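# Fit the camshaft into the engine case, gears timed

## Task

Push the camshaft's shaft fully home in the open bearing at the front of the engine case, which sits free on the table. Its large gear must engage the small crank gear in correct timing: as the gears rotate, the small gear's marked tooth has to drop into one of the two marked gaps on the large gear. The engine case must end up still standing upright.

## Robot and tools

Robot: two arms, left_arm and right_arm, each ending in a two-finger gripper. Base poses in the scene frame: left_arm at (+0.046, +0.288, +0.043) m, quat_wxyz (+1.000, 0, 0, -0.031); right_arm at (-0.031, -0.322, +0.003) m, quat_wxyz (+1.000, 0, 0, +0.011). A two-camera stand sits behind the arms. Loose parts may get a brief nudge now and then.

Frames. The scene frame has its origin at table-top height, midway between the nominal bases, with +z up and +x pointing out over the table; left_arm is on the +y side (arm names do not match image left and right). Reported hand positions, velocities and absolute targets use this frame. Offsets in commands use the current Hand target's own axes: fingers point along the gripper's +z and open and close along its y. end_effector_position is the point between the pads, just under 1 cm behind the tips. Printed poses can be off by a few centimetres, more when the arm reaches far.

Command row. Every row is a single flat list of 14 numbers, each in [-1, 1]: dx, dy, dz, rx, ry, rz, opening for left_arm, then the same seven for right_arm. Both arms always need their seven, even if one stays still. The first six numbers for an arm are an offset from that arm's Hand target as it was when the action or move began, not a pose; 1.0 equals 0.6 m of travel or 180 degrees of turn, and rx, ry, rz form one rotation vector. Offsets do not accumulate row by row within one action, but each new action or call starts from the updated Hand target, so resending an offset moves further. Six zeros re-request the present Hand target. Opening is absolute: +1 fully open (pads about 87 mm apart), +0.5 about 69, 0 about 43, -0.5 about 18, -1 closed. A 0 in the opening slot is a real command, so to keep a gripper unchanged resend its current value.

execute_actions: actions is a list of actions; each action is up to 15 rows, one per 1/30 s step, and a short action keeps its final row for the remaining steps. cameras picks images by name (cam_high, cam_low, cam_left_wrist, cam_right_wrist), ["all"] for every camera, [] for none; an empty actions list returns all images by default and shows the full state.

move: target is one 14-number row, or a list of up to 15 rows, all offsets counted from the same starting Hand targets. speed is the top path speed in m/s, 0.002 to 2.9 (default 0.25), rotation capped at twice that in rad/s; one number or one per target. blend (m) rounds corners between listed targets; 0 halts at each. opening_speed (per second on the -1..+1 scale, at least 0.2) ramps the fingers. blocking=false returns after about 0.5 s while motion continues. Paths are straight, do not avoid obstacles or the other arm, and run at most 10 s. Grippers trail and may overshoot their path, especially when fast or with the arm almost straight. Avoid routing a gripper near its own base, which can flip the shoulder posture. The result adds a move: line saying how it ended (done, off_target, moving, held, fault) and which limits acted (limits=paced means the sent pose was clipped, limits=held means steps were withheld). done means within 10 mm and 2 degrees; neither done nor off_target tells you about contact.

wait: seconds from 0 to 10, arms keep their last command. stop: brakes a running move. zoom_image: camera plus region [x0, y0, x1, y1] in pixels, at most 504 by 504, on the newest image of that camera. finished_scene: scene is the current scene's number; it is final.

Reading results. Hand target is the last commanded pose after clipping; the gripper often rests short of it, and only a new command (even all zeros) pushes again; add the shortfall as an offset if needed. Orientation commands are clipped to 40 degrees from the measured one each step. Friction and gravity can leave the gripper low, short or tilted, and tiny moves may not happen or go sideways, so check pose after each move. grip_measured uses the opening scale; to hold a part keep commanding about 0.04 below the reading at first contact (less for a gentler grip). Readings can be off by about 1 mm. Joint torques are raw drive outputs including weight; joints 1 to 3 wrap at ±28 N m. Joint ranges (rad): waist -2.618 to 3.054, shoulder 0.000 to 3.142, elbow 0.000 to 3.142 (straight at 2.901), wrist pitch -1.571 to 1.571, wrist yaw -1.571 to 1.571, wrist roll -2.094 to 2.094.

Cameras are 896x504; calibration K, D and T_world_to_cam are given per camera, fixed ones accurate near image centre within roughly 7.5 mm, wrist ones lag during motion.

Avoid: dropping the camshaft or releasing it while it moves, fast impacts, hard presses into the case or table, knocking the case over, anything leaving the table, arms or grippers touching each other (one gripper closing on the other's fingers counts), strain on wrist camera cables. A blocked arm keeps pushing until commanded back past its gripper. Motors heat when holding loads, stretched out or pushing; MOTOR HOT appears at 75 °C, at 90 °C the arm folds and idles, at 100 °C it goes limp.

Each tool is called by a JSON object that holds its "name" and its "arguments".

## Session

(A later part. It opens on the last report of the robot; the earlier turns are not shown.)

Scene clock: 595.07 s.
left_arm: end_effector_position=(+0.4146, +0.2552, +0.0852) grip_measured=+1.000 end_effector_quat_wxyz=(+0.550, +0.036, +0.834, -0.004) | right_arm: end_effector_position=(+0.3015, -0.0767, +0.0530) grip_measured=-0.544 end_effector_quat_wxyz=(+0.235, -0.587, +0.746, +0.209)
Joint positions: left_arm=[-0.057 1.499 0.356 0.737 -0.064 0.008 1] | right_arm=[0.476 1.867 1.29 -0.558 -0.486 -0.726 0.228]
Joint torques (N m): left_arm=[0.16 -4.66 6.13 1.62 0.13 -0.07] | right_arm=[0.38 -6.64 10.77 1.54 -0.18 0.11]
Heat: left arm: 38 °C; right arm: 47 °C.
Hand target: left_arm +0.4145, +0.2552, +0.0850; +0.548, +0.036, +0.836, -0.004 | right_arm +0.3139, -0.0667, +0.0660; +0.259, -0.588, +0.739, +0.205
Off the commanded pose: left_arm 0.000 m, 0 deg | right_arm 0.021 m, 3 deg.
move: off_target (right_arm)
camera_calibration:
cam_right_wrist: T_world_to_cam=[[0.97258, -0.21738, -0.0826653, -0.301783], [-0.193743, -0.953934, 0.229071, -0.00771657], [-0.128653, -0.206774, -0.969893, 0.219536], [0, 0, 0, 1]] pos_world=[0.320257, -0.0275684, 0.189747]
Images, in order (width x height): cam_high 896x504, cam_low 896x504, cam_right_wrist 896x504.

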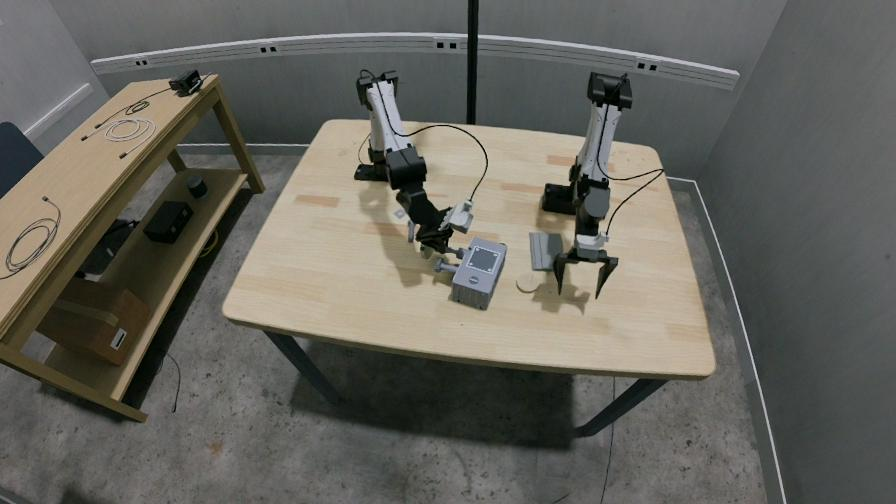

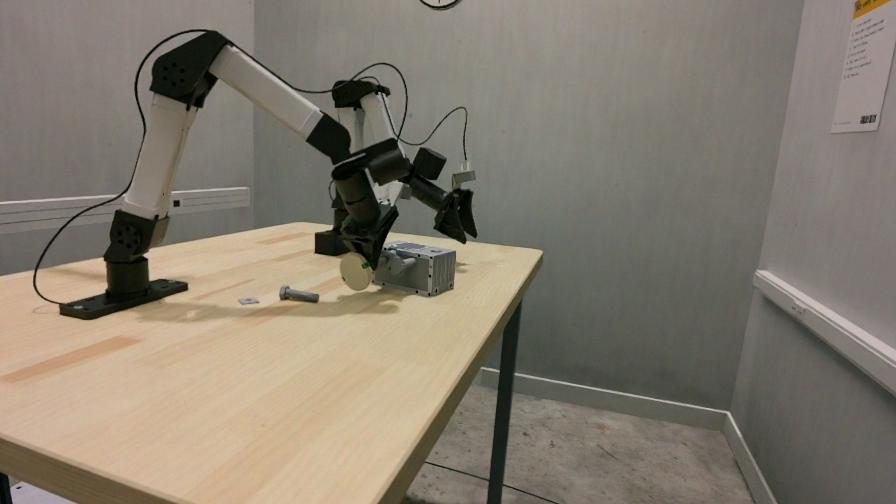

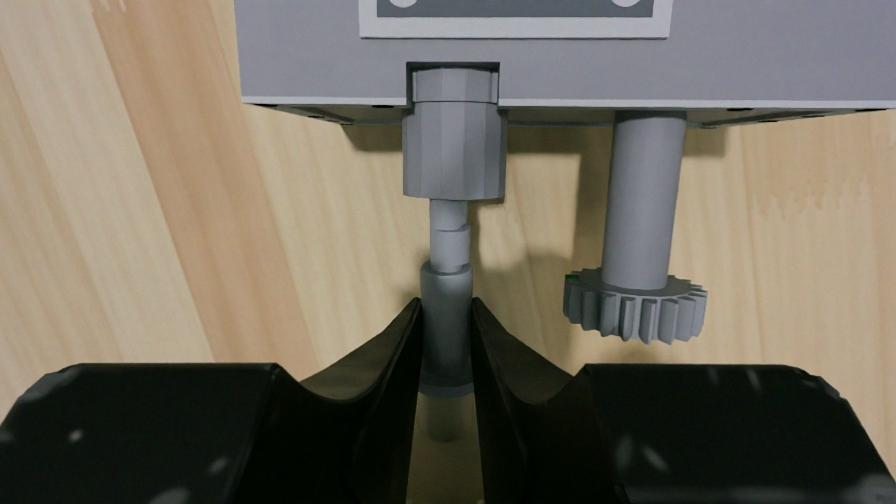

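{"name": "move", "arguments": {"target": [0,0,0,0,0,0,1,-0.0105,-0.0033,0.0082,0,0,0,-0.75], "speed": 0.04, "cameras": ["cam_low","cam_right_wrist"]}}

{"name": "zoom_image", "arguments": {"camera": "cam_low", "region": [350, 225, 430, 275]}}

Scene clock: 602.03 s.
left_arm: end_effector_position=(+0.4146, +0.2552, +0.0852) grip_measured=+1.000 end_effector_quat_wxyz=(+0.550, +0.036, +0.834, -0.004) | right_arm: end_effector_position=(+0.3054, -0.0687, +0.0533) grip_measured=-0.544 end_effector_quat_wxyz=(+0.236, -0.587, +0.745, +0.210)
Joint positions: left_arm=[-0.057 1.499 0.356 0.737 -0.064 0.008 1] | right_arm=[0.489 1.89 1.322 -0.558 -0.482 -0.714 0.228]
Joint torques (N m): left_arm=[0.14 -4.53 6.2 1.65 0.16 -0.1] | right_arm=[0.34 -6.82 10.77 1.53 -0.15 0.12]
Heat: left arm: 38 °C; right arm: 47 °C.
Hand target: left_arm +0.4145, +0.2552, +0.0850; +0.548, +0.036, +0.836, -0.004 | right_arm +0.3176, -0.0593, +0.0661; +0.259, -0.588, +0.739, +0.205
Off the commanded pose: left_arm 0.000 m, 0 deg | right_arm 0.020 m, 3 deg.
move: off_target (right_arm)
camera_calibration:
cam_right_wrist: T_world_to_cam=[[0.973027, -0.215553, -0.0821918, -0.303845], [-0.192353, -0.954767, 0.226761, 0.000300577], [-0.127353, -0.204835, -0.970476, 0.221836], [0, 0, 0, 1]] pos_world=[0.323959, -0.019768, 0.190245]
Images, in order (width x height): cam_low 896x504, cam_right_wrist 896x504.

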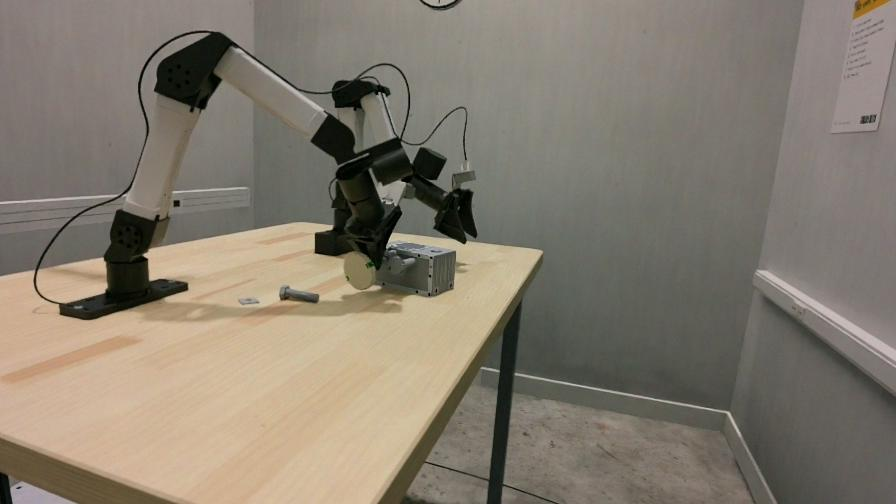

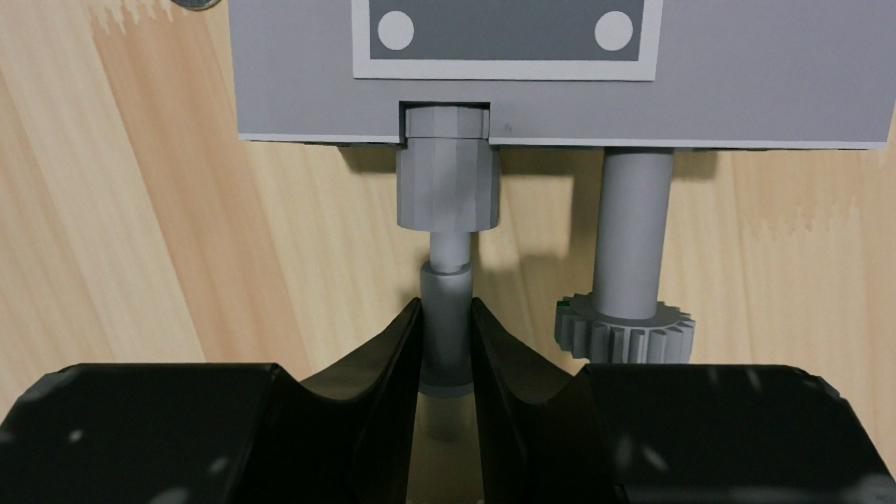

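Scaled by 6.300 from the camera's 896x504 image, which has a finer 1280x720 frame.

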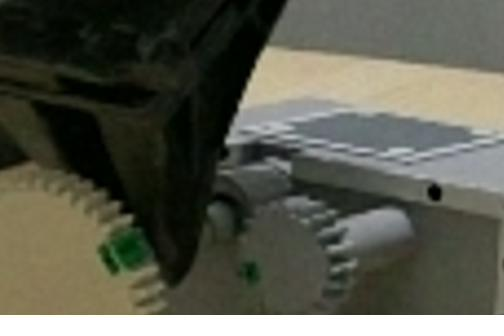

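{"name": "move", "arguments": {"target": [0,0,0,0,0,0,1,-0.0183,0,0.0146,0,0,0,-0.75], "speed": 0.04, "cameras": ["cam_low","cam_right_wrist"]}}

{"name": "zoom_image", "arguments": {"camera": "cam_low", "region": [350, 225, 430, 275]}}

Scene clock: 615.47 s.
left_arm: end_effector_position=(+0.4146, +0.2552, +0.0852) grip_measured=+1.000 end_effector_quat_wxyz=(+0.550, +0.036, +0.834, -0.004) | right_arm: end_effector_position=(+0.3087, -0.0567, +0.0537) grip_measured=-0.544 end_effector_quat_wxyz=(+0.235, -0.587, +0.746, +0.209)
Joint positions: left_arm=[-0.057 1.499 0.356 0.737 -0.064 0.008 1] | right_arm=[0.513 1.92 1.363 -0.56 -0.468 -0.688 0.228]
Joint torques (N m): left_arm=[0.17 -4.77 6.05 1.65 0.12 -0.09] | right_arm=[0.49 -6.84 10.92 1.59 -0.15 0.11]
Heat: left arm: 38 °C; right arm: 49 °C.
Hand target: left_arm +0.4145, +0.2552, +0.0850; +0.548, +0.036, +0.836, -0.004 | right_arm +0.3209, -0.0457, +0.0663; +0.259, -0.588, +0.739, +0.205
Off the commanded pose: left_arm 0.000 m, 0 deg | right_arm 0.021 m, 3 deg.
move: off_target (right_arm)
camera_calibration:
cam_right_wrist: T_world_to_cam=[[0.972393, -0.218396, -0.0821845, -0.304395], [-0.194746, -0.95356, 0.229775, 0.0128885], [-0.12855, -0.207427, -0.969767, 0.225235], [0, 0, 0, 1]] pos_world=[0.327456, -0.00746874, 0.190448]
Images, in order (width x height): cam_low 896x504, cam_right_wrist 896x504.

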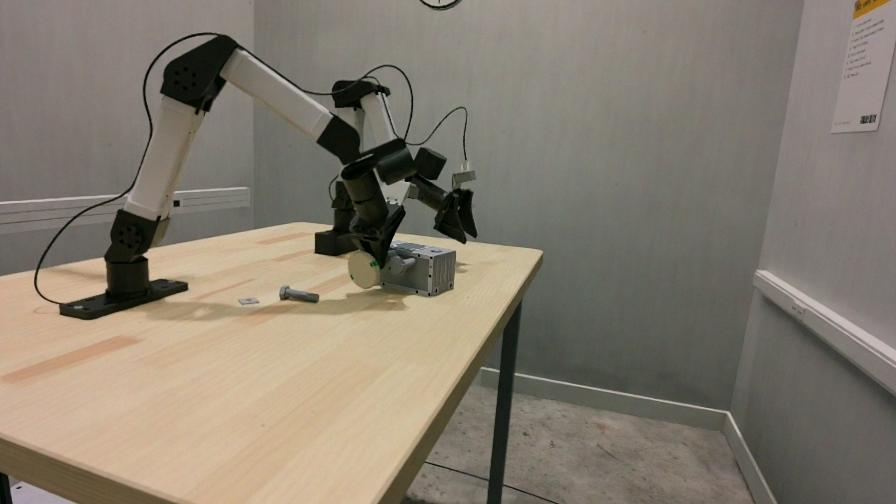

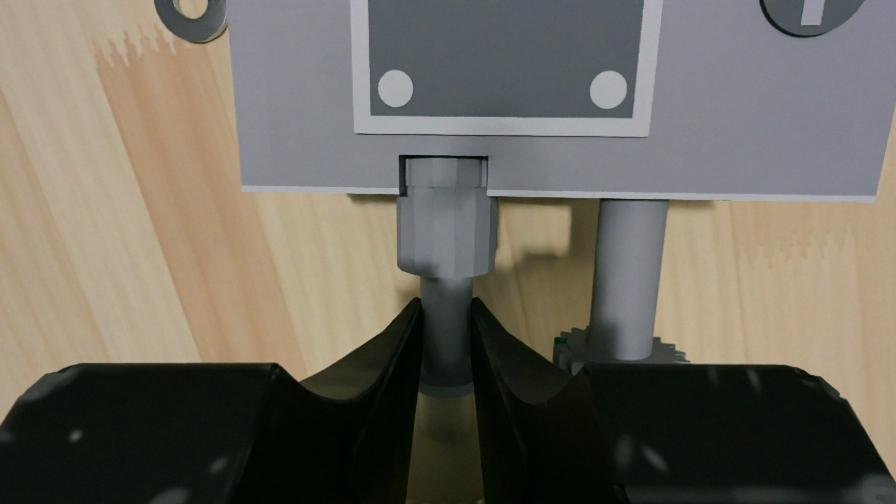

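Scaled by 6.300 from the camera's 896x504 image, which has a finer 1280x720 frame.

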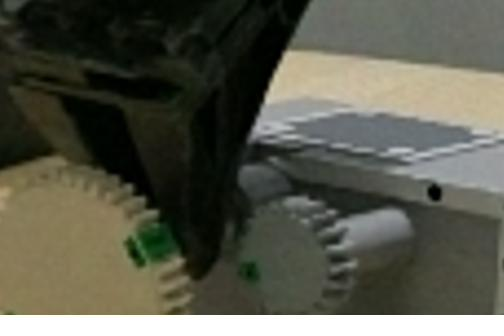

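{"name": "move", "arguments": {"target": [0,0,0,0,0,0,1,-0.0072,0,0.0057,0,0,0,-0.75], "speed": 0.03, "cameras": ["cam_low","cam_right_wrist","cam_high"]}}

{"name": "zoom_image", "arguments": {"camera": "cam_low", "region": [320, 210, 460, 310]}}

{"name": "zoom_image", "arguments": {"camera": "cam_high", "region": [400, 210, 500, 290]}}

Scene clock: 624.20 s.
left_arm: end_effector_position=(+0.4146, +0.2552, +0.0852) grip_measured=+1.000 end_effector_quat_wxyz=(+0.550, +0.036, +0.834, -0.004) | right_arm: end_effector_position=(+0.3085, -0.0565, +0.0522) grip_measured=-0.544 end_effector_quat_wxyz=(+0.228, -0.584, +0.751, +0.205)
Joint positions: left_arm=[-0.057 1.499 0.356 0.737 -0.064 0.008 1] | right_arm=[0.518 1.931 1.378 -0.577 -0.456 -0.678 0.228]
Joint torques (N m): left_arm=[0.21 -4.53 6.13 1.66 0.12 -0.08] | right_arm=[0.9 -6.82 11.04 1.75 -0.24 0.11]
Heat: left arm: 38 °C; right arm: 49 °C.
Hand target: left_arm +0.4145, +0.2552, +0.0850; +0.548, +0.036, +0.836, -0.004 | right_arm +0.3220, -0.0403, +0.0661; +0.259, -0.588, +0.739, +0.205
Off the commanded pose: left_arm 0.000 m, 0 deg | right_arm 0.025 m, 4 deg.
move: off_target (right_arm)
camera_calibration:
cam_right_wrist: T_world_to_cam=[[0.969714, -0.227531, -0.0887904, -0.303606], [-0.199998, -0.948394, 0.24607, 0.0144397], [-0.140197, -0.22086, -0.965177, 0.226457], [0, 0, 0, 1]] pos_world=[0.329048, -0.00537007, 0.188061]
Images, in order (width x height): cam_high 896x504, cam_low 896x504, cam_right_wrist 896x504.

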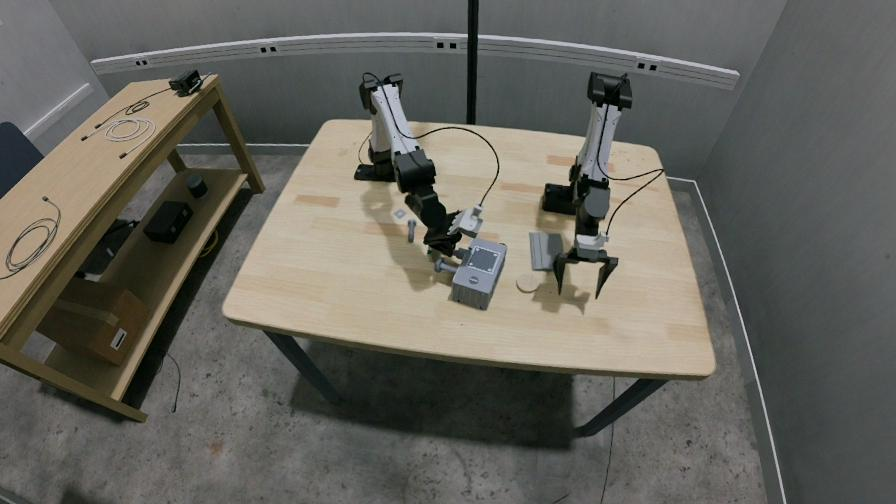

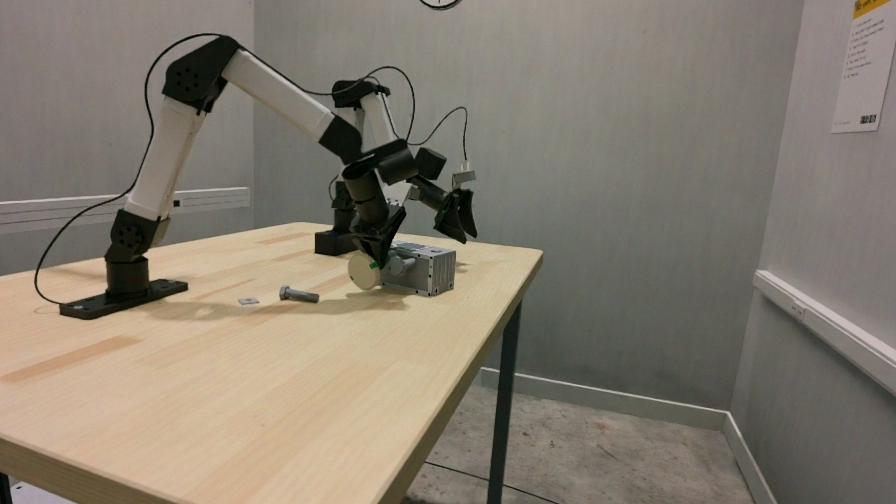

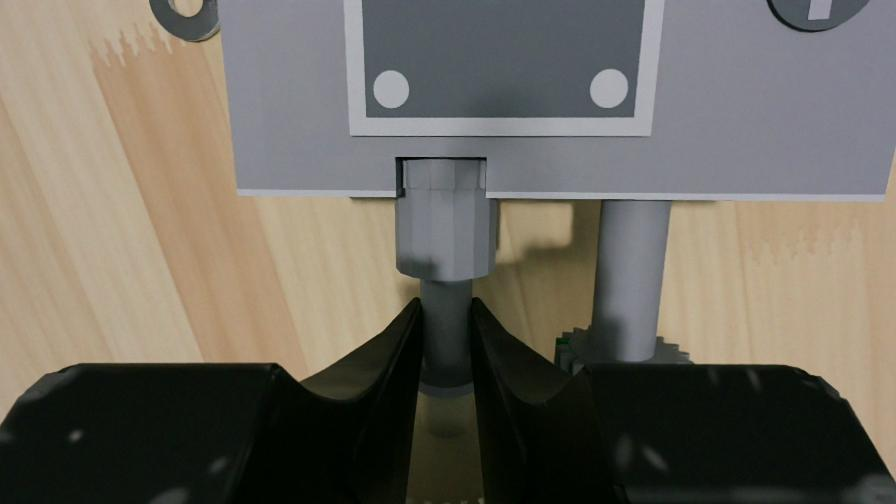

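Scaled by 3.600 from the camera's 896x504 image, which has a finer 1280x720 frame.

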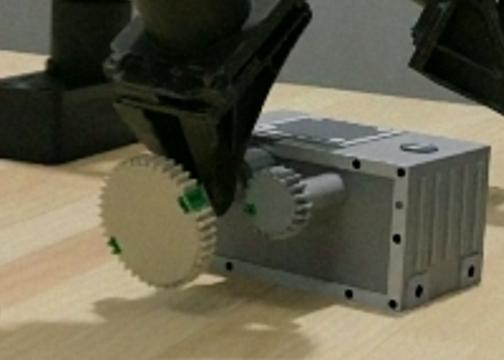

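Scaled by 5.040 from the camera's 896x504 image, which has a finer 1280x720 frame.

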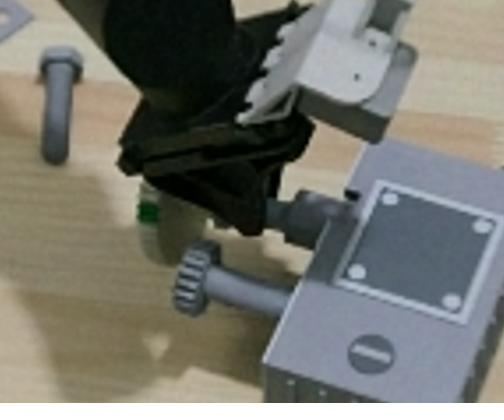

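{"name": "move", "arguments": {"target": [0,0,0,0,0,0,1,-0.0115,0,-0.0008,0,0,0,-0.75], "speed": 0.03, "cameras": ["cam_right_wrist"]}}

Scene clock: 632.53 s.
left_arm: end_effector_position=(+0.4146, +0.2552, +0.0852) grip_measured=+1.000 end_effector_quat_wxyz=(+0.550, +0.036, +0.834, -0.004) | right_arm: end_effector_position=(+0.3082, -0.0560, +0.0534) grip_measured=-0.544 end_effector_quat_wxyz=(+0.220, -0.583, +0.756, +0.200)
Joint positions: left_arm=[-0.057 1.499 0.356 0.737 -0.064 0.008 1] | right_arm=[0.525 1.94 1.402 -0.605 -0.44 -0.67 0.228]
Joint torques (N m): left_arm=[0.18 -4.53 6.23 1.63 0.13 -0.07] | right_arm=[1.07 -7.12 11.45 1.83 -0.35 0.11]
Heat: left arm: 38 °C; right arm: 50 °C.
Hand target: left_arm +0.4145, +0.2552, +0.0850; +0.548, +0.036, +0.836, -0.004 | right_arm +0.3231, -0.0353, +0.0708; +0.259, -0.588, +0.739, +0.205
Off the commanded pose: left_arm 0.000 m, 0 deg | right_arm 0.031 m, 5 deg.
move: off_target (right_arm)
camera_calibration:
cam_right_wrist: T_world_to_cam=[[0.967492, -0.235305, -0.0926863, -0.302702], [-0.203866, -0.942518, 0.264761, 0.0150129], [-0.149658, -0.237259, -0.959849, 0.229317], [0, 0, 0, 1]] pos_world=[0.330242, -0.00266984, 0.188078]
Images, in order (width x height): cam_right_wrist 896x504.

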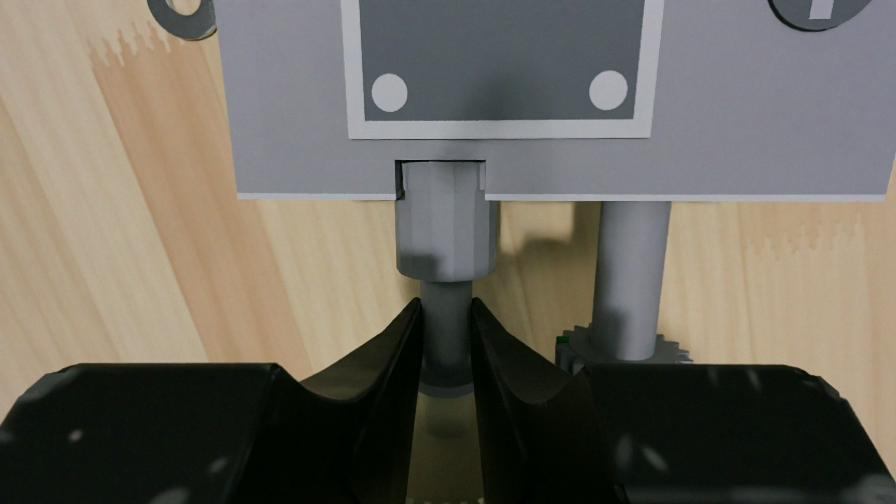

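{"name": "move", "arguments": {"target": [[0,0,0,0,0,0,1,0,0,0,0,-0.02,0,-0.75],[0,0,0,0,0,0,1,0,0,0,-0.008,0.0,-0.01,-0.75],[0,0,0,0,0,0,1,0,0,0,0.008,0,0.01,-0.75],[0,0,0,0,0,0,1,0,0,0,0,0.02,0,-0.75],[0,0,0,0,0,0,1,0,0,0,0,0,0,-0.75]], "speed": 0.05, "blend": 0.003, "cameras": ["cam_right_wrist"]}}

Scene clock: 657.30 s.
left_arm: end_effector_position=(+0.4146, +0.2552, +0.0852) grip_measured=+1.000 end_effector_quat_wxyz=(+0.550, +0.036, +0.834, -0.004) | right_arm: end_effector_position=(+0.3077, -0.0561, +0.0499) grip_measured=-0.544 end_effector_quat_wxyz=(+0.198, -0.581, +0.766, +0.189)
Joint positions: left_arm=[-0.057 1.499 0.356 0.737 -0.064 0.008 1] | right_arm=[0.538 1.973 1.453 -0.662 -0.407 -0.657 0.228]
Joint torques (N m): left_arm=[0.2 -4.6 6.09 1.64 0.16 -0.08] | right_arm=[0.05 -9.87 7.24 2.32 -0.68 -0.08]
Heat: left arm: 38 °C; right arm: 50 °C.
Hand target: left_arm +0.4145, +0.2552, +0.0850; +0.548, +0.036, +0.836, -0.004 | right_arm +0.3232, -0.0354, +0.0708; +0.259, -0.588, +0.739, +0.205
Off the commanded pose: left_arm 0.000 m, 0 deg | right_arm 0.033 m, 8 deg.
move: off_target (right_arm)
camera_calibration:
cam_right_wrist: T_world_to_cam=[[0.962261, -0.250713, -0.105817, -0.301059], [-0.207037, -0.926834, 0.313231, 0.015153], [-0.176606, -0.279502, -0.943763, 0.231016], [0, 0, 0, 1]] pos_world=[0.333634, 0.00313451, 0.181421]
Images, in order (width x height): cam_right_wrist 896x504.

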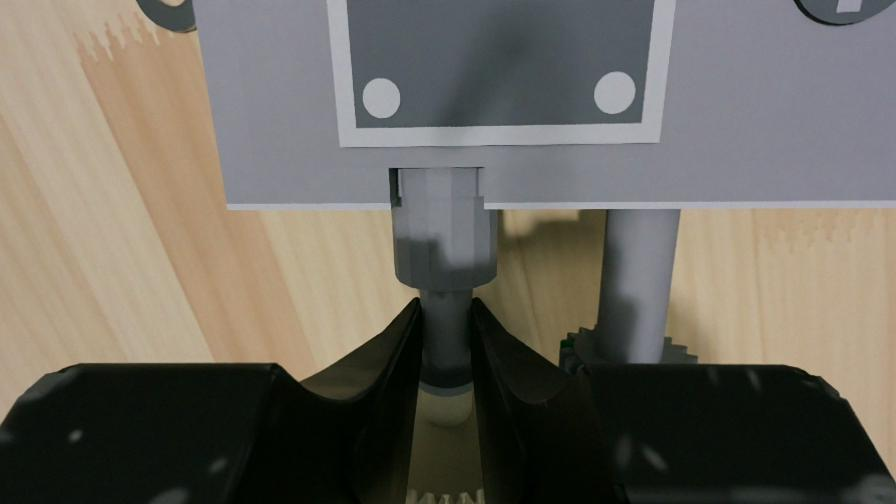

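{"name": "execute_actions", "arguments": {"actions": []}}

{"name": "zoom_image", "arguments": {"camera": "cam_low", "region": [330, 220, 430, 300]}}

{"name": "zoom_image", "arguments": {"camera": "cam_high", "region": [410, 220, 500, 280]}}

Scene clock: 667.87 s.
left_arm: end_effector_position=(+0.4146, +0.2552, +0.0852) grip_measured=+1.000 end_effector_quat_wxyz=(+0.550, +0.036, +0.834, -0.004) | right_arm: end_effector_position=(+0.3077, -0.0561, +0.0499) grip_measured=-0.544 end_effector_quat_wxyz=(+0.198, -0.581, +0.766, +0.189)
Joint positions: left_arm=[-0.057 1.499 0.356 0.737 -0.064 0.008 1] | right_arm=[0.538 1.973 1.453 -0.662 -0.407 -0.657 0.228]
Joint velocities: within noise
Joint torques (N m): left_arm=[0.17 -4.49 6.16 1.64 0.16 -0.11] | right_arm=[0.05 -9.88 7.24 2.31 -0.67 -0.08]
Motor temperatures (°C): left_arm=[22 32 33 38 22 22 22] | right_arm=[23 39 48 38 23 24 26]
Heat: left arm: 38 °C; right arm: 48 °C.
Hand target: left_arm +0.4145, +0.2552, +0.0850; +0.548, +0.036, +0.836, -0.004 | right_arm +0.3232, -0.0354, +0.0708; +0.259, -0.588, +0.739, +0.205
Tool commands: left_gripper/opening=+1.0 right_gripper/opening=-0.75
Off the commanded pose: left_arm 0.000 m, 0 deg | right_arm 0.033 m, 8 deg.
camera_calibration:
cam_right_wrist: T_world_to_cam=[[0.962261, -0.250713, -0.105817, -0.301059], [-0.207037, -0.926834, 0.313231, 0.015153], [-0.176606, -0.279502, -0.943763, 0.231016], [0, 0, 0, 1]] pos_world=[0.333634, 0.00313451, 0.181421]

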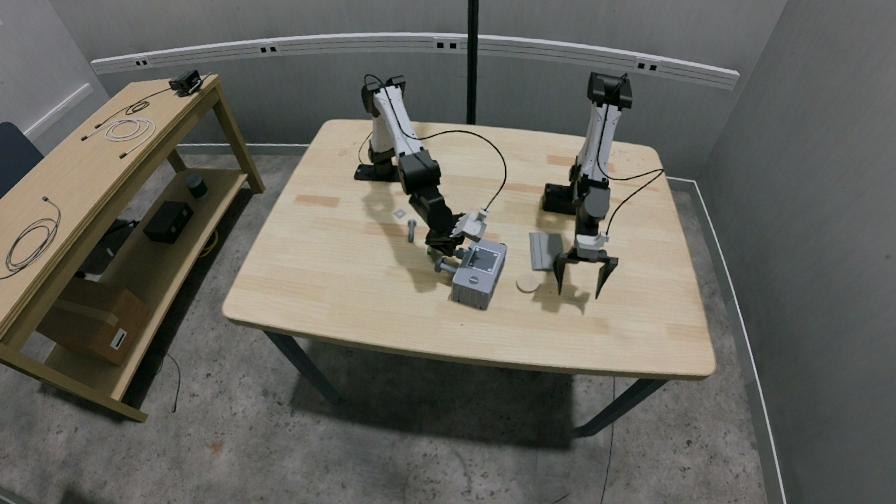

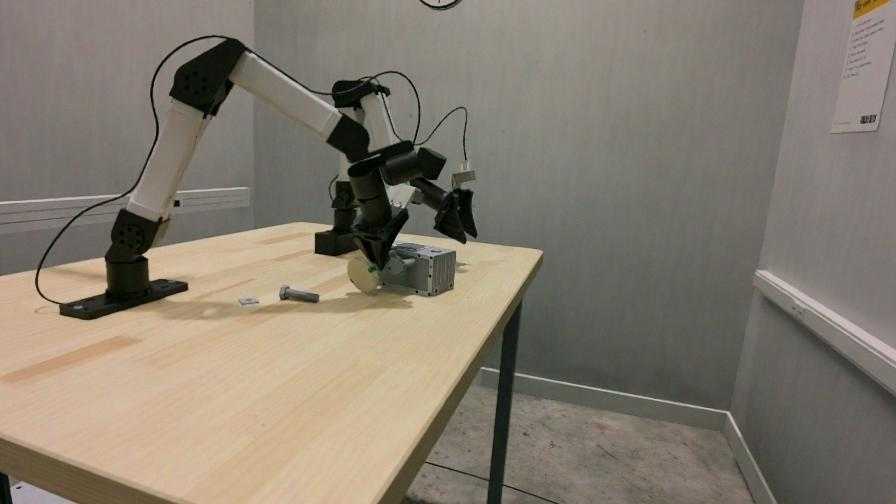

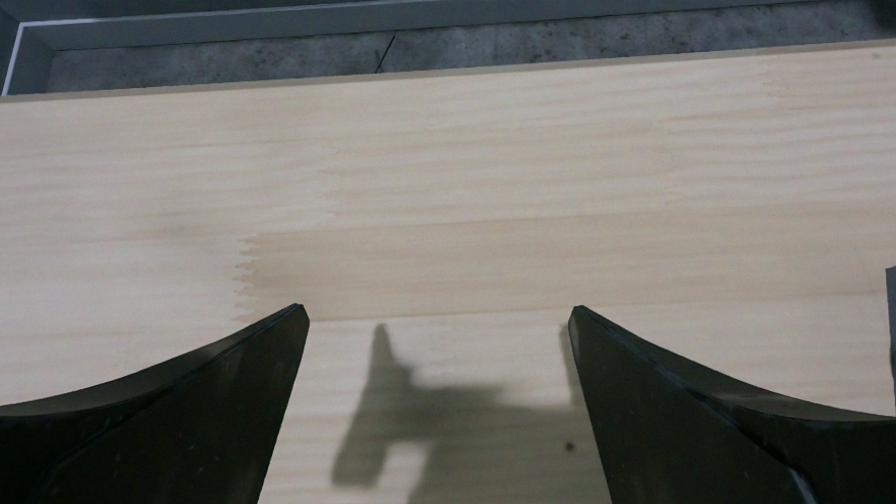

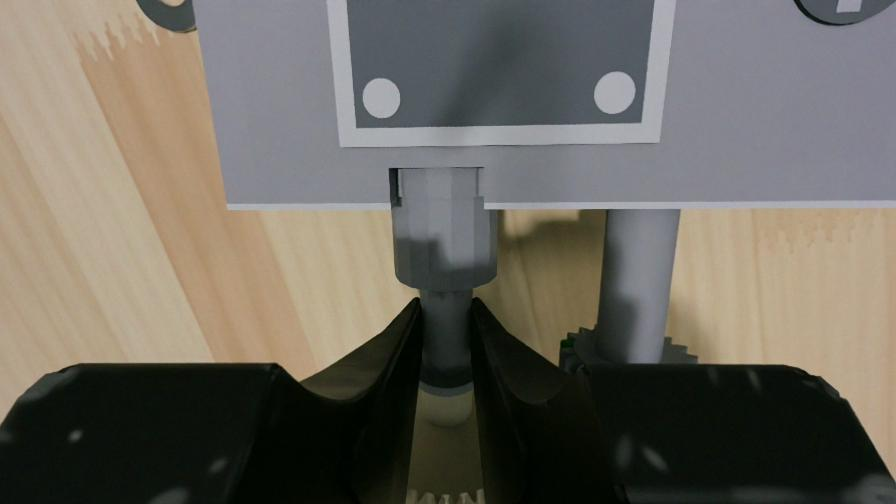

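Scaled by 5.040 from the camera's 896x504 image, which has a finer 1280x720 frame.

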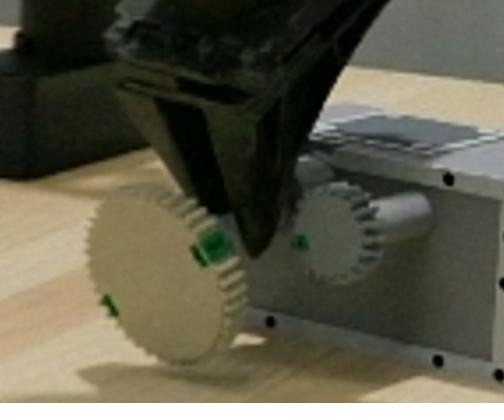

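Scaled by 5.600 from the camera's 896x504 image, which has a finer 1280x720 frame.

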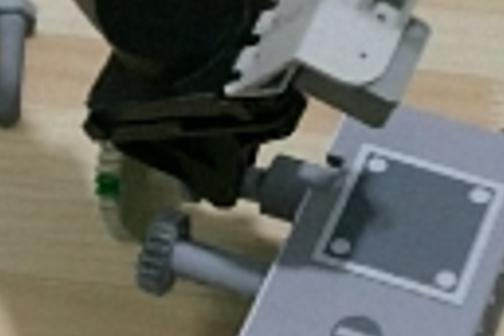

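{"name": "move", "arguments": {"target": [0,0,0,0,0,0,1,0.0326,0,-0.026,0,0,0,-0.75], "speed": 0.04, "cameras": ["cam_low","cam_right_wrist"]}}

{"name": "zoom_image", "arguments": {"camera": "cam_low", "region": [330, 220, 430, 300]}}

Scene clock: 696.80 s.
left_arm: end_effector_position=(+0.4146, +0.2552, +0.0852) grip_measured=+1.000 end_effector_quat_wxyz=(+0.550, +0.036, +0.834, -0.004) | right_arm: end_effector_position=(+0.3066, -0.0673, +0.0483) grip_measured=-0.544 end_effector_quat_wxyz=(+0.215, -0.584, +0.756, +0.201)
Joint positions: left_arm=[-0.057 1.499 0.356 0.737 -0.064 0.008 1] | right_arm=[0.501 1.931 1.373 -0.606 -0.452 -0.698 0.228]
Joint torques (N m): left_arm=[0.14 -4.53 6.08 1.63 0.1 -0.09] | right_arm=[-0.7 -10.66 7.15 1.79 -0.45 -0.09]
Heat: left arm: 38 °C; right arm: 46 °C.
Hand target: left_arm +0.4145, +0.2552, +0.0850; +0.548, +0.036, +0.836, -0.004 | right_arm +0.3175, -0.0597, +0.0708; +0.259, -0.588, +0.738, +0.205
Off the commanded pose: left_arm 0.000 m, 0 deg | right_arm 0.026 m, 5 deg.
move: off_target (right_arm)
camera_calibration:
cam_right_wrist: T_world_to_cam=[[0.96751, -0.232223, -0.0999902, -0.303739], [-0.198092, -0.941985, 0.270968, 0.00342388], [-0.157114, -0.242357, -0.957381, 0.2234], [0, 0, 0, 1]] pos_world=[0.329647, -0.0131674, 0.18258]
Images, in order (width x height): cam_low 896x504, cam_right_wrist 896x504.

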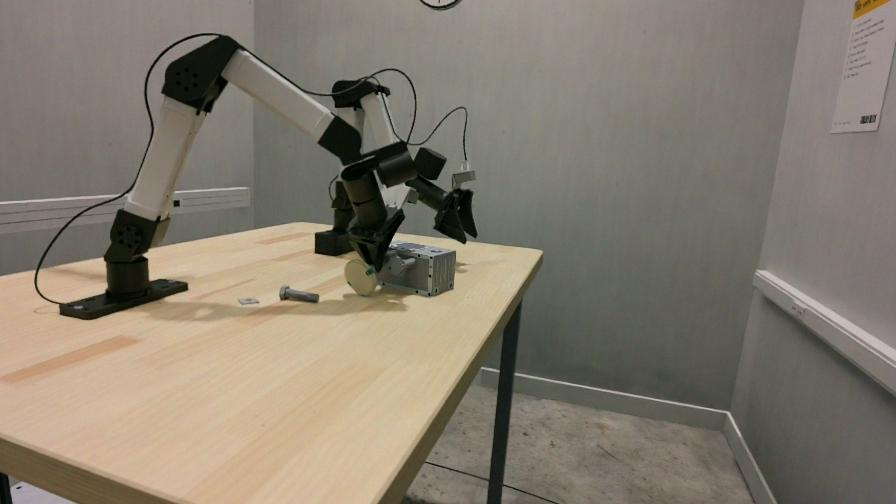

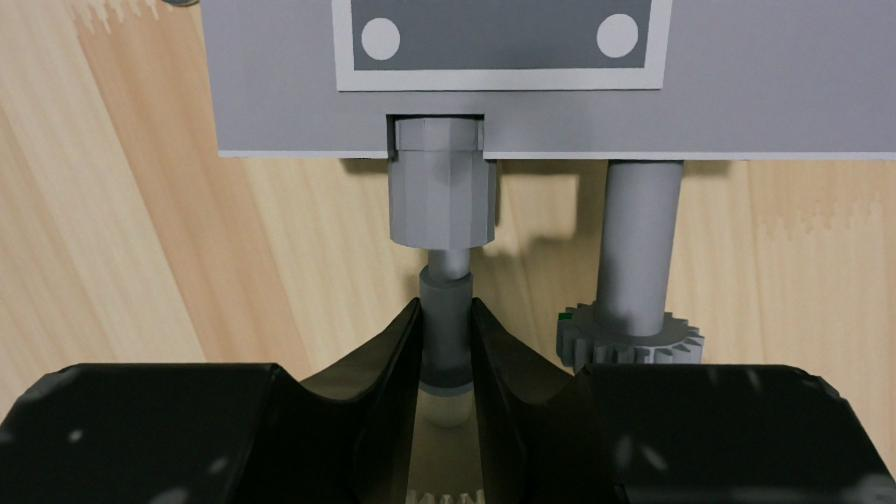

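Scaled by 5.040 from the camera's 896x504 image, which has a finer 1280x720 frame.

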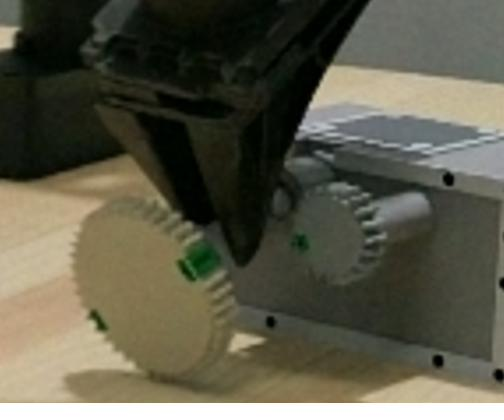

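{"name": "move", "arguments": {"target": [0,0,0,0,0,0,1,0.0137,0,-0.0365,0,0.083,0,-0.75], "speed": 0.05, "cameras": ["cam_low","cam_right_wrist"]}}

{"name": "zoom_image", "arguments": {"camera": "cam_low", "region": [330, 220, 430, 300]}}

Scene clock: 714.83 s.
left_arm: end_effector_position=(+0.4146, +0.2552, +0.0852) grip_measured=+1.000 end_effector_quat_wxyz=(+0.550, +0.036, +0.834, -0.004) | right_arm: end_effector_position=(+0.3048, -0.0858, +0.0715) grip_measured=-0.544 end_effector_quat_wxyz=(+0.144, -0.603, +0.774, +0.133)
Joint positions: left_arm=[-0.057 1.499 0.356 0.737 -0.064 0.008 1] | right_arm=[0.533 1.977 1.586 -0.913 -0.294 -0.729 0.228]
Joint torques (N m): left_arm=[0.27 -4.53 6.23 1.67 0.16 -0.1] | right_arm=[0.35 -7.46 10.8 1.01 -0.04 -0.09]
Heat: left arm: 38 °C; right arm: 47 °C.
Hand target: left_arm +0.4145, +0.2552, +0.0850; +0.548, +0.036, +0.836, -0.004 | right_arm +0.3130, -0.0793, +0.0828; +0.161, -0.609, +0.766, +0.127
Off the commanded pose: left_arm 0.000 m, 0 deg | right_arm 0.015 m, 2 deg.
move: off_target (right_arm)
camera_calibration:
cam_right_wrist: T_world_to_cam=[[0.966778, -0.243013, -0.0792756, -0.306199], [-0.180826, -0.869392, 0.459848, -0.0332598], [-0.18067, -0.430236, -0.884452, 0.226668], [0, 0, 0, 1]] pos_world=[0.330964, -0.00580542, 0.191497]
Images, in order (width x height): cam_low 896x504, cam_right_wrist 896x504.

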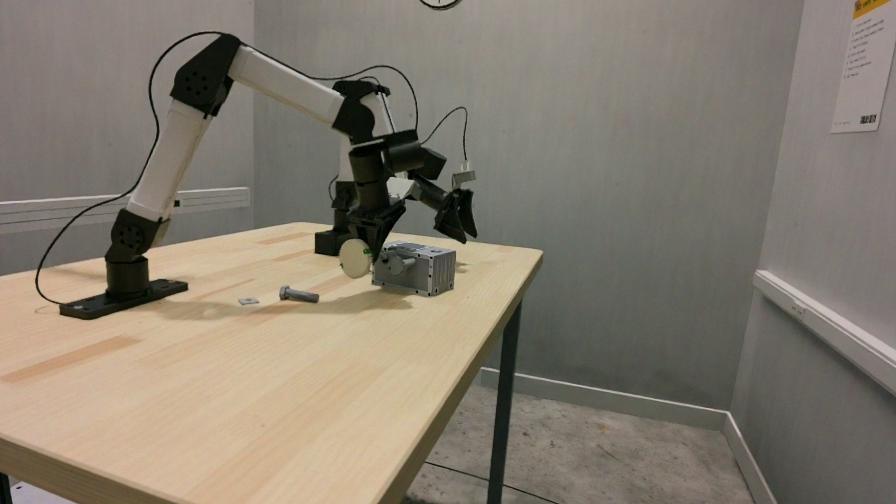

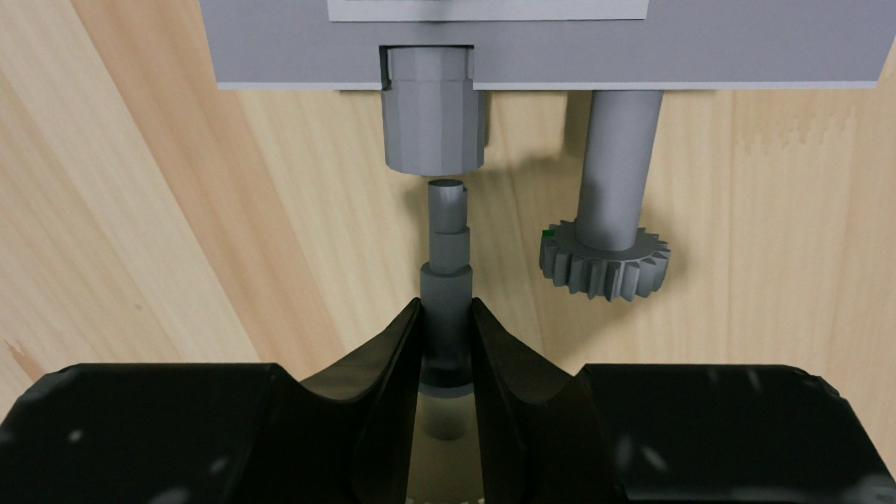

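Scaled by 5.040 from the camera's 896x504 image, which has a finer 1280x720 frame.

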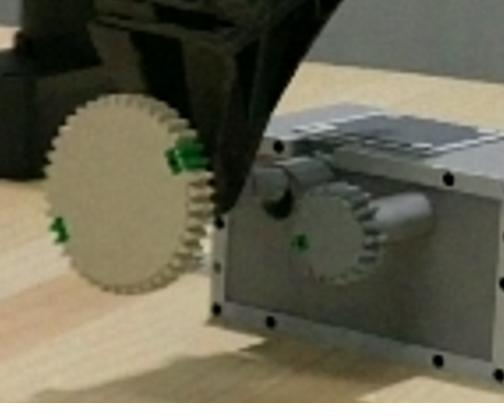

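{"name": "zoom_image", "arguments": {"camera": "cam_low", "region": [330, 230, 420, 290]}}

{"name": "zoom_image", "arguments": {"camera": "cam_right_wrist", "region": [360, 100, 680, 440]}}

Scaled by 5.600 from the camera's 896x504 image, which has a finer 1280x720 frame.

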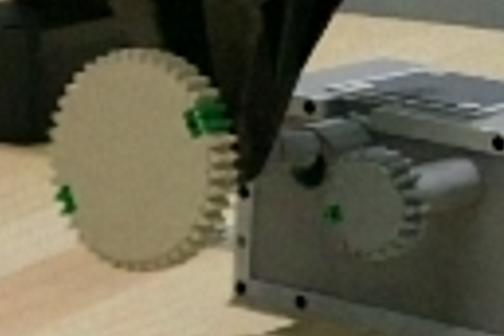

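Scaled by 1.482 from the camera's 896x504 image, which has a finer 1280x720 frame.

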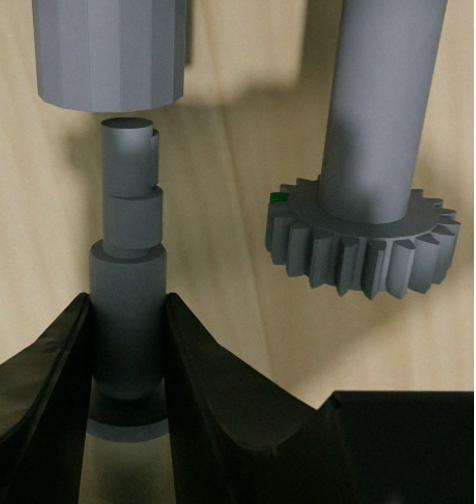

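{"name": "move", "arguments": {"target": [[0,0,0,0,0,0,1,0.0425,-0.0005,0.0215,0,-0.015,0,-0.75],[0,0,0,0,0,0,1,0.0127,-0.0005,0.0133,0,-0.015,0,-0.75]], "speed": 0.05, "cameras": ["cam_low","cam_right_wrist"]}}

{"name": "zoom_image", "arguments": {"camera": "cam_low", "region": [330, 230, 420, 290]}}

Scene clock: 759.53 s.
left_arm: end_effector_position=(+0.4146, +0.2552, +0.0852) grip_measured=+1.000 end_effector_quat_wxyz=(+0.550, +0.036, +0.834, -0.004) | right_arm: end_effector_position=(+0.3060, -0.0927, +0.0547) grip_measured=-0.544 end_effector_quat_wxyz=(+0.155, -0.607, +0.767, +0.136)
Joint positions: left_arm=[-0.057 1.499 0.356 0.737 -0.064 0.008 1] | right_arm=[0.513 1.962 1.493 -0.82 -0.311 -0.76 0.228]
Joint torques (N m): left_arm=[0.29 -4.51 6.17 1.65 0.18 -0.1] | right_arm=[0.24 -8.72 10.37 1.06 -0.3 0.12]
Heat: left arm: 38 °C; right arm: 52 °C.
Hand target: left_arm +0.4145, +0.2552, +0.0850; +0.548, +0.036, +0.836, -0.004 | right_arm +0.3124, -0.0830, +0.0725; +0.179, -0.606, +0.762, +0.141
Off the commanded pose: left_arm 0.000 m, 0 deg | right_arm 0.021 m, 3 deg.
move: off_target (right_arm)
camera_calibration:
cam_right_wrist: T_world_to_cam=[[0.970792, -0.230014, -0.0682371, -0.31089], [-0.17762, -0.880217, 0.440079, -0.0321888], [-0.161288, -0.415105, -0.895363, 0.205092], [0, 0, 0, 1]] pos_world=[0.329171, -0.0147074, 0.176583]
Images, in order (width x height): cam_low 896x504, cam_right_wrist 896x504.

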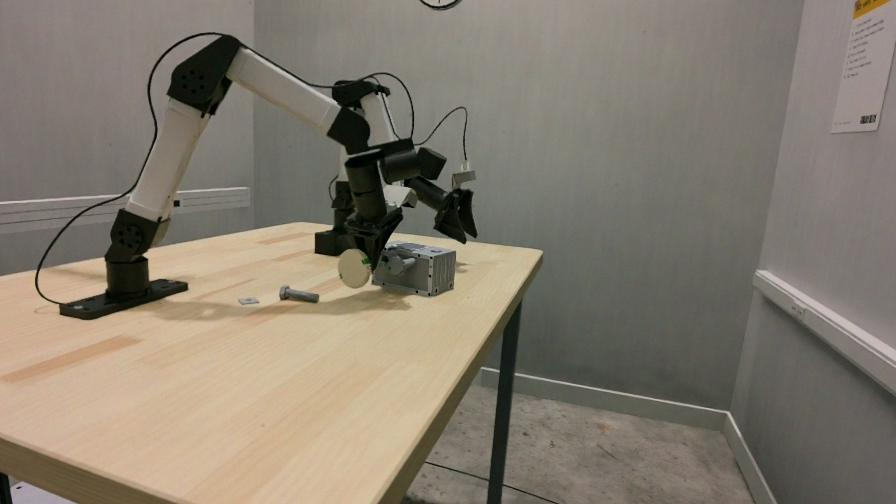

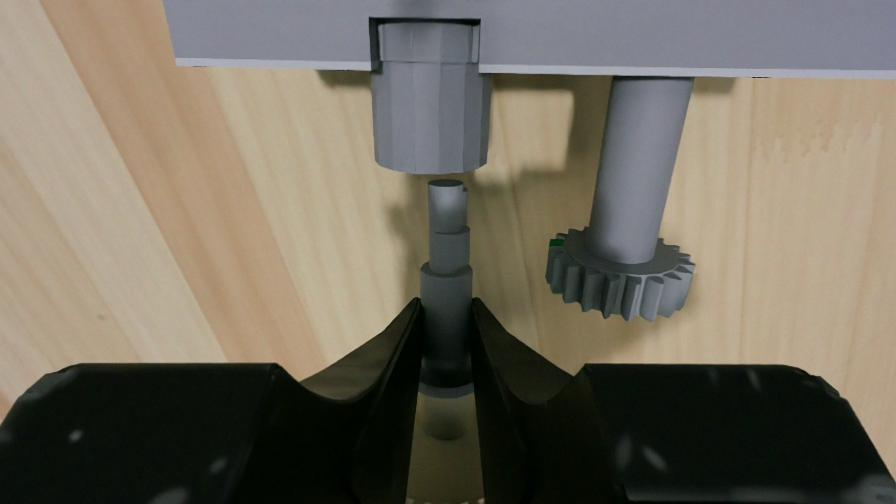

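Scaled by 5.600 from the camera's 896x504 image, which has a finer 1280x720 frame.

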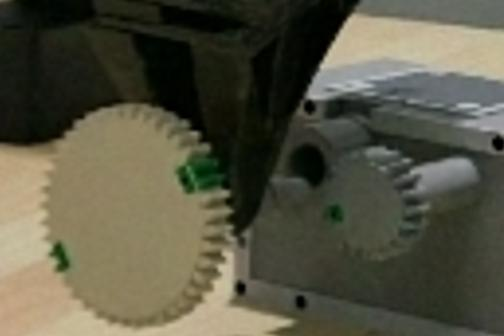

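{"name": "move", "arguments": {"target": [0,0,0,0,0,0,1,0,0.0072,-0.0078,0,-0.03,0,-0.75], "speed": 0.04, "cameras": ["cam_low","cam_right_wrist"]}}

{"name": "zoom_image", "arguments": {"camera": "cam_low", "region": [330, 230, 420, 290]}}

Scene clock: 786.47 s.
left_arm: end_effector_position=(+0.4146, +0.2552, +0.0852) grip_measured=+1.000 end_effector_quat_wxyz=(+0.550, +0.036, +0.834, -0.004) | right_arm: end_effector_position=(+0.2991, -0.0910, +0.0570) grip_measured=-0.544 end_effector_quat_wxyz=(+0.175, -0.602, +0.761, +0.164)
Joint positions: left_arm=[-0.057 1.499 0.356 0.737 -0.064 0.008 1] | right_arm=[0.497 1.914 1.422 -0.764 -0.375 -0.76 0.228]
Joint torques (N m): left_arm=[0.21 -4.49 6.12 1.66 0.15 -0.11] | right_arm=[-0.73 -10.45 7.02 1.55 -0.41 0.08]
Heat: left arm: 38 °C; right arm: 49 °C.
Hand target: left_arm +0.4145, +0.2552, +0.0850; +0.548, +0.036, +0.836, -0.004 | right_arm +0.3078, -0.0841, +0.0767; +0.215, -0.599, +0.753, +0.170
Off the commanded pose: left_arm 0.000 m, 0 deg | right_arm 0.023 m, 5 deg.
move: off_target (right_arm)
camera_calibration:
cam_right_wrist: T_world_to_cam=[[0.971266, -0.221751, -0.0864194, -0.302007], [-0.173994, -0.909357, 0.377883, -0.0331098], [-0.162382, -0.351988, -0.921811, 0.214351], [0, 0, 0, 1]] pos_world=[0.322375, -0.02163, 0.184004]
Images, in order (width x height): cam_low 896x504, cam_right_wrist 896x504.

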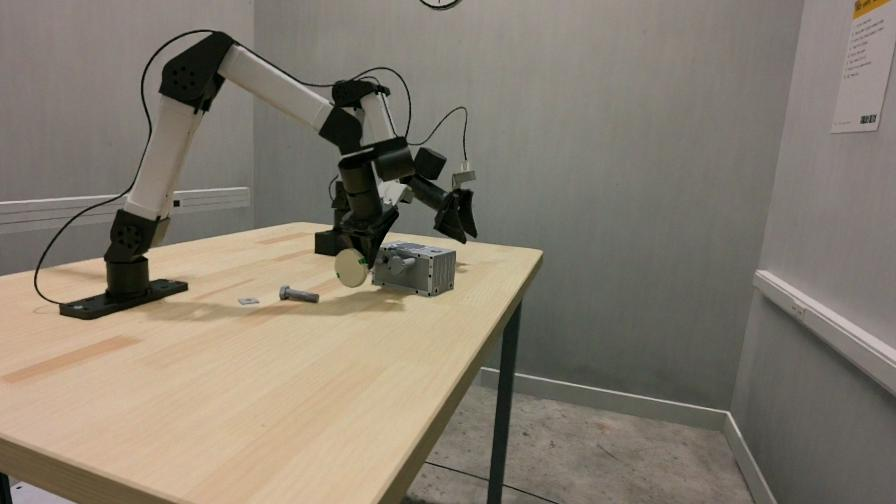

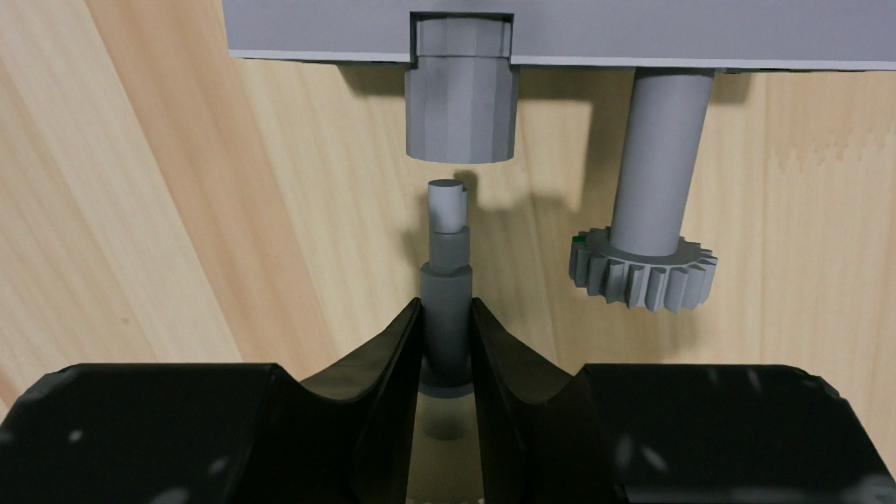

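Scaled by 5.600 from the camera's 896x504 image, which has a finer 1280x720 frame.

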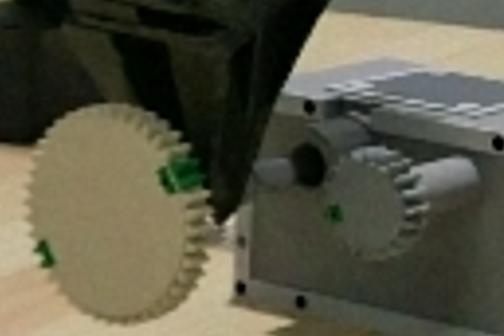

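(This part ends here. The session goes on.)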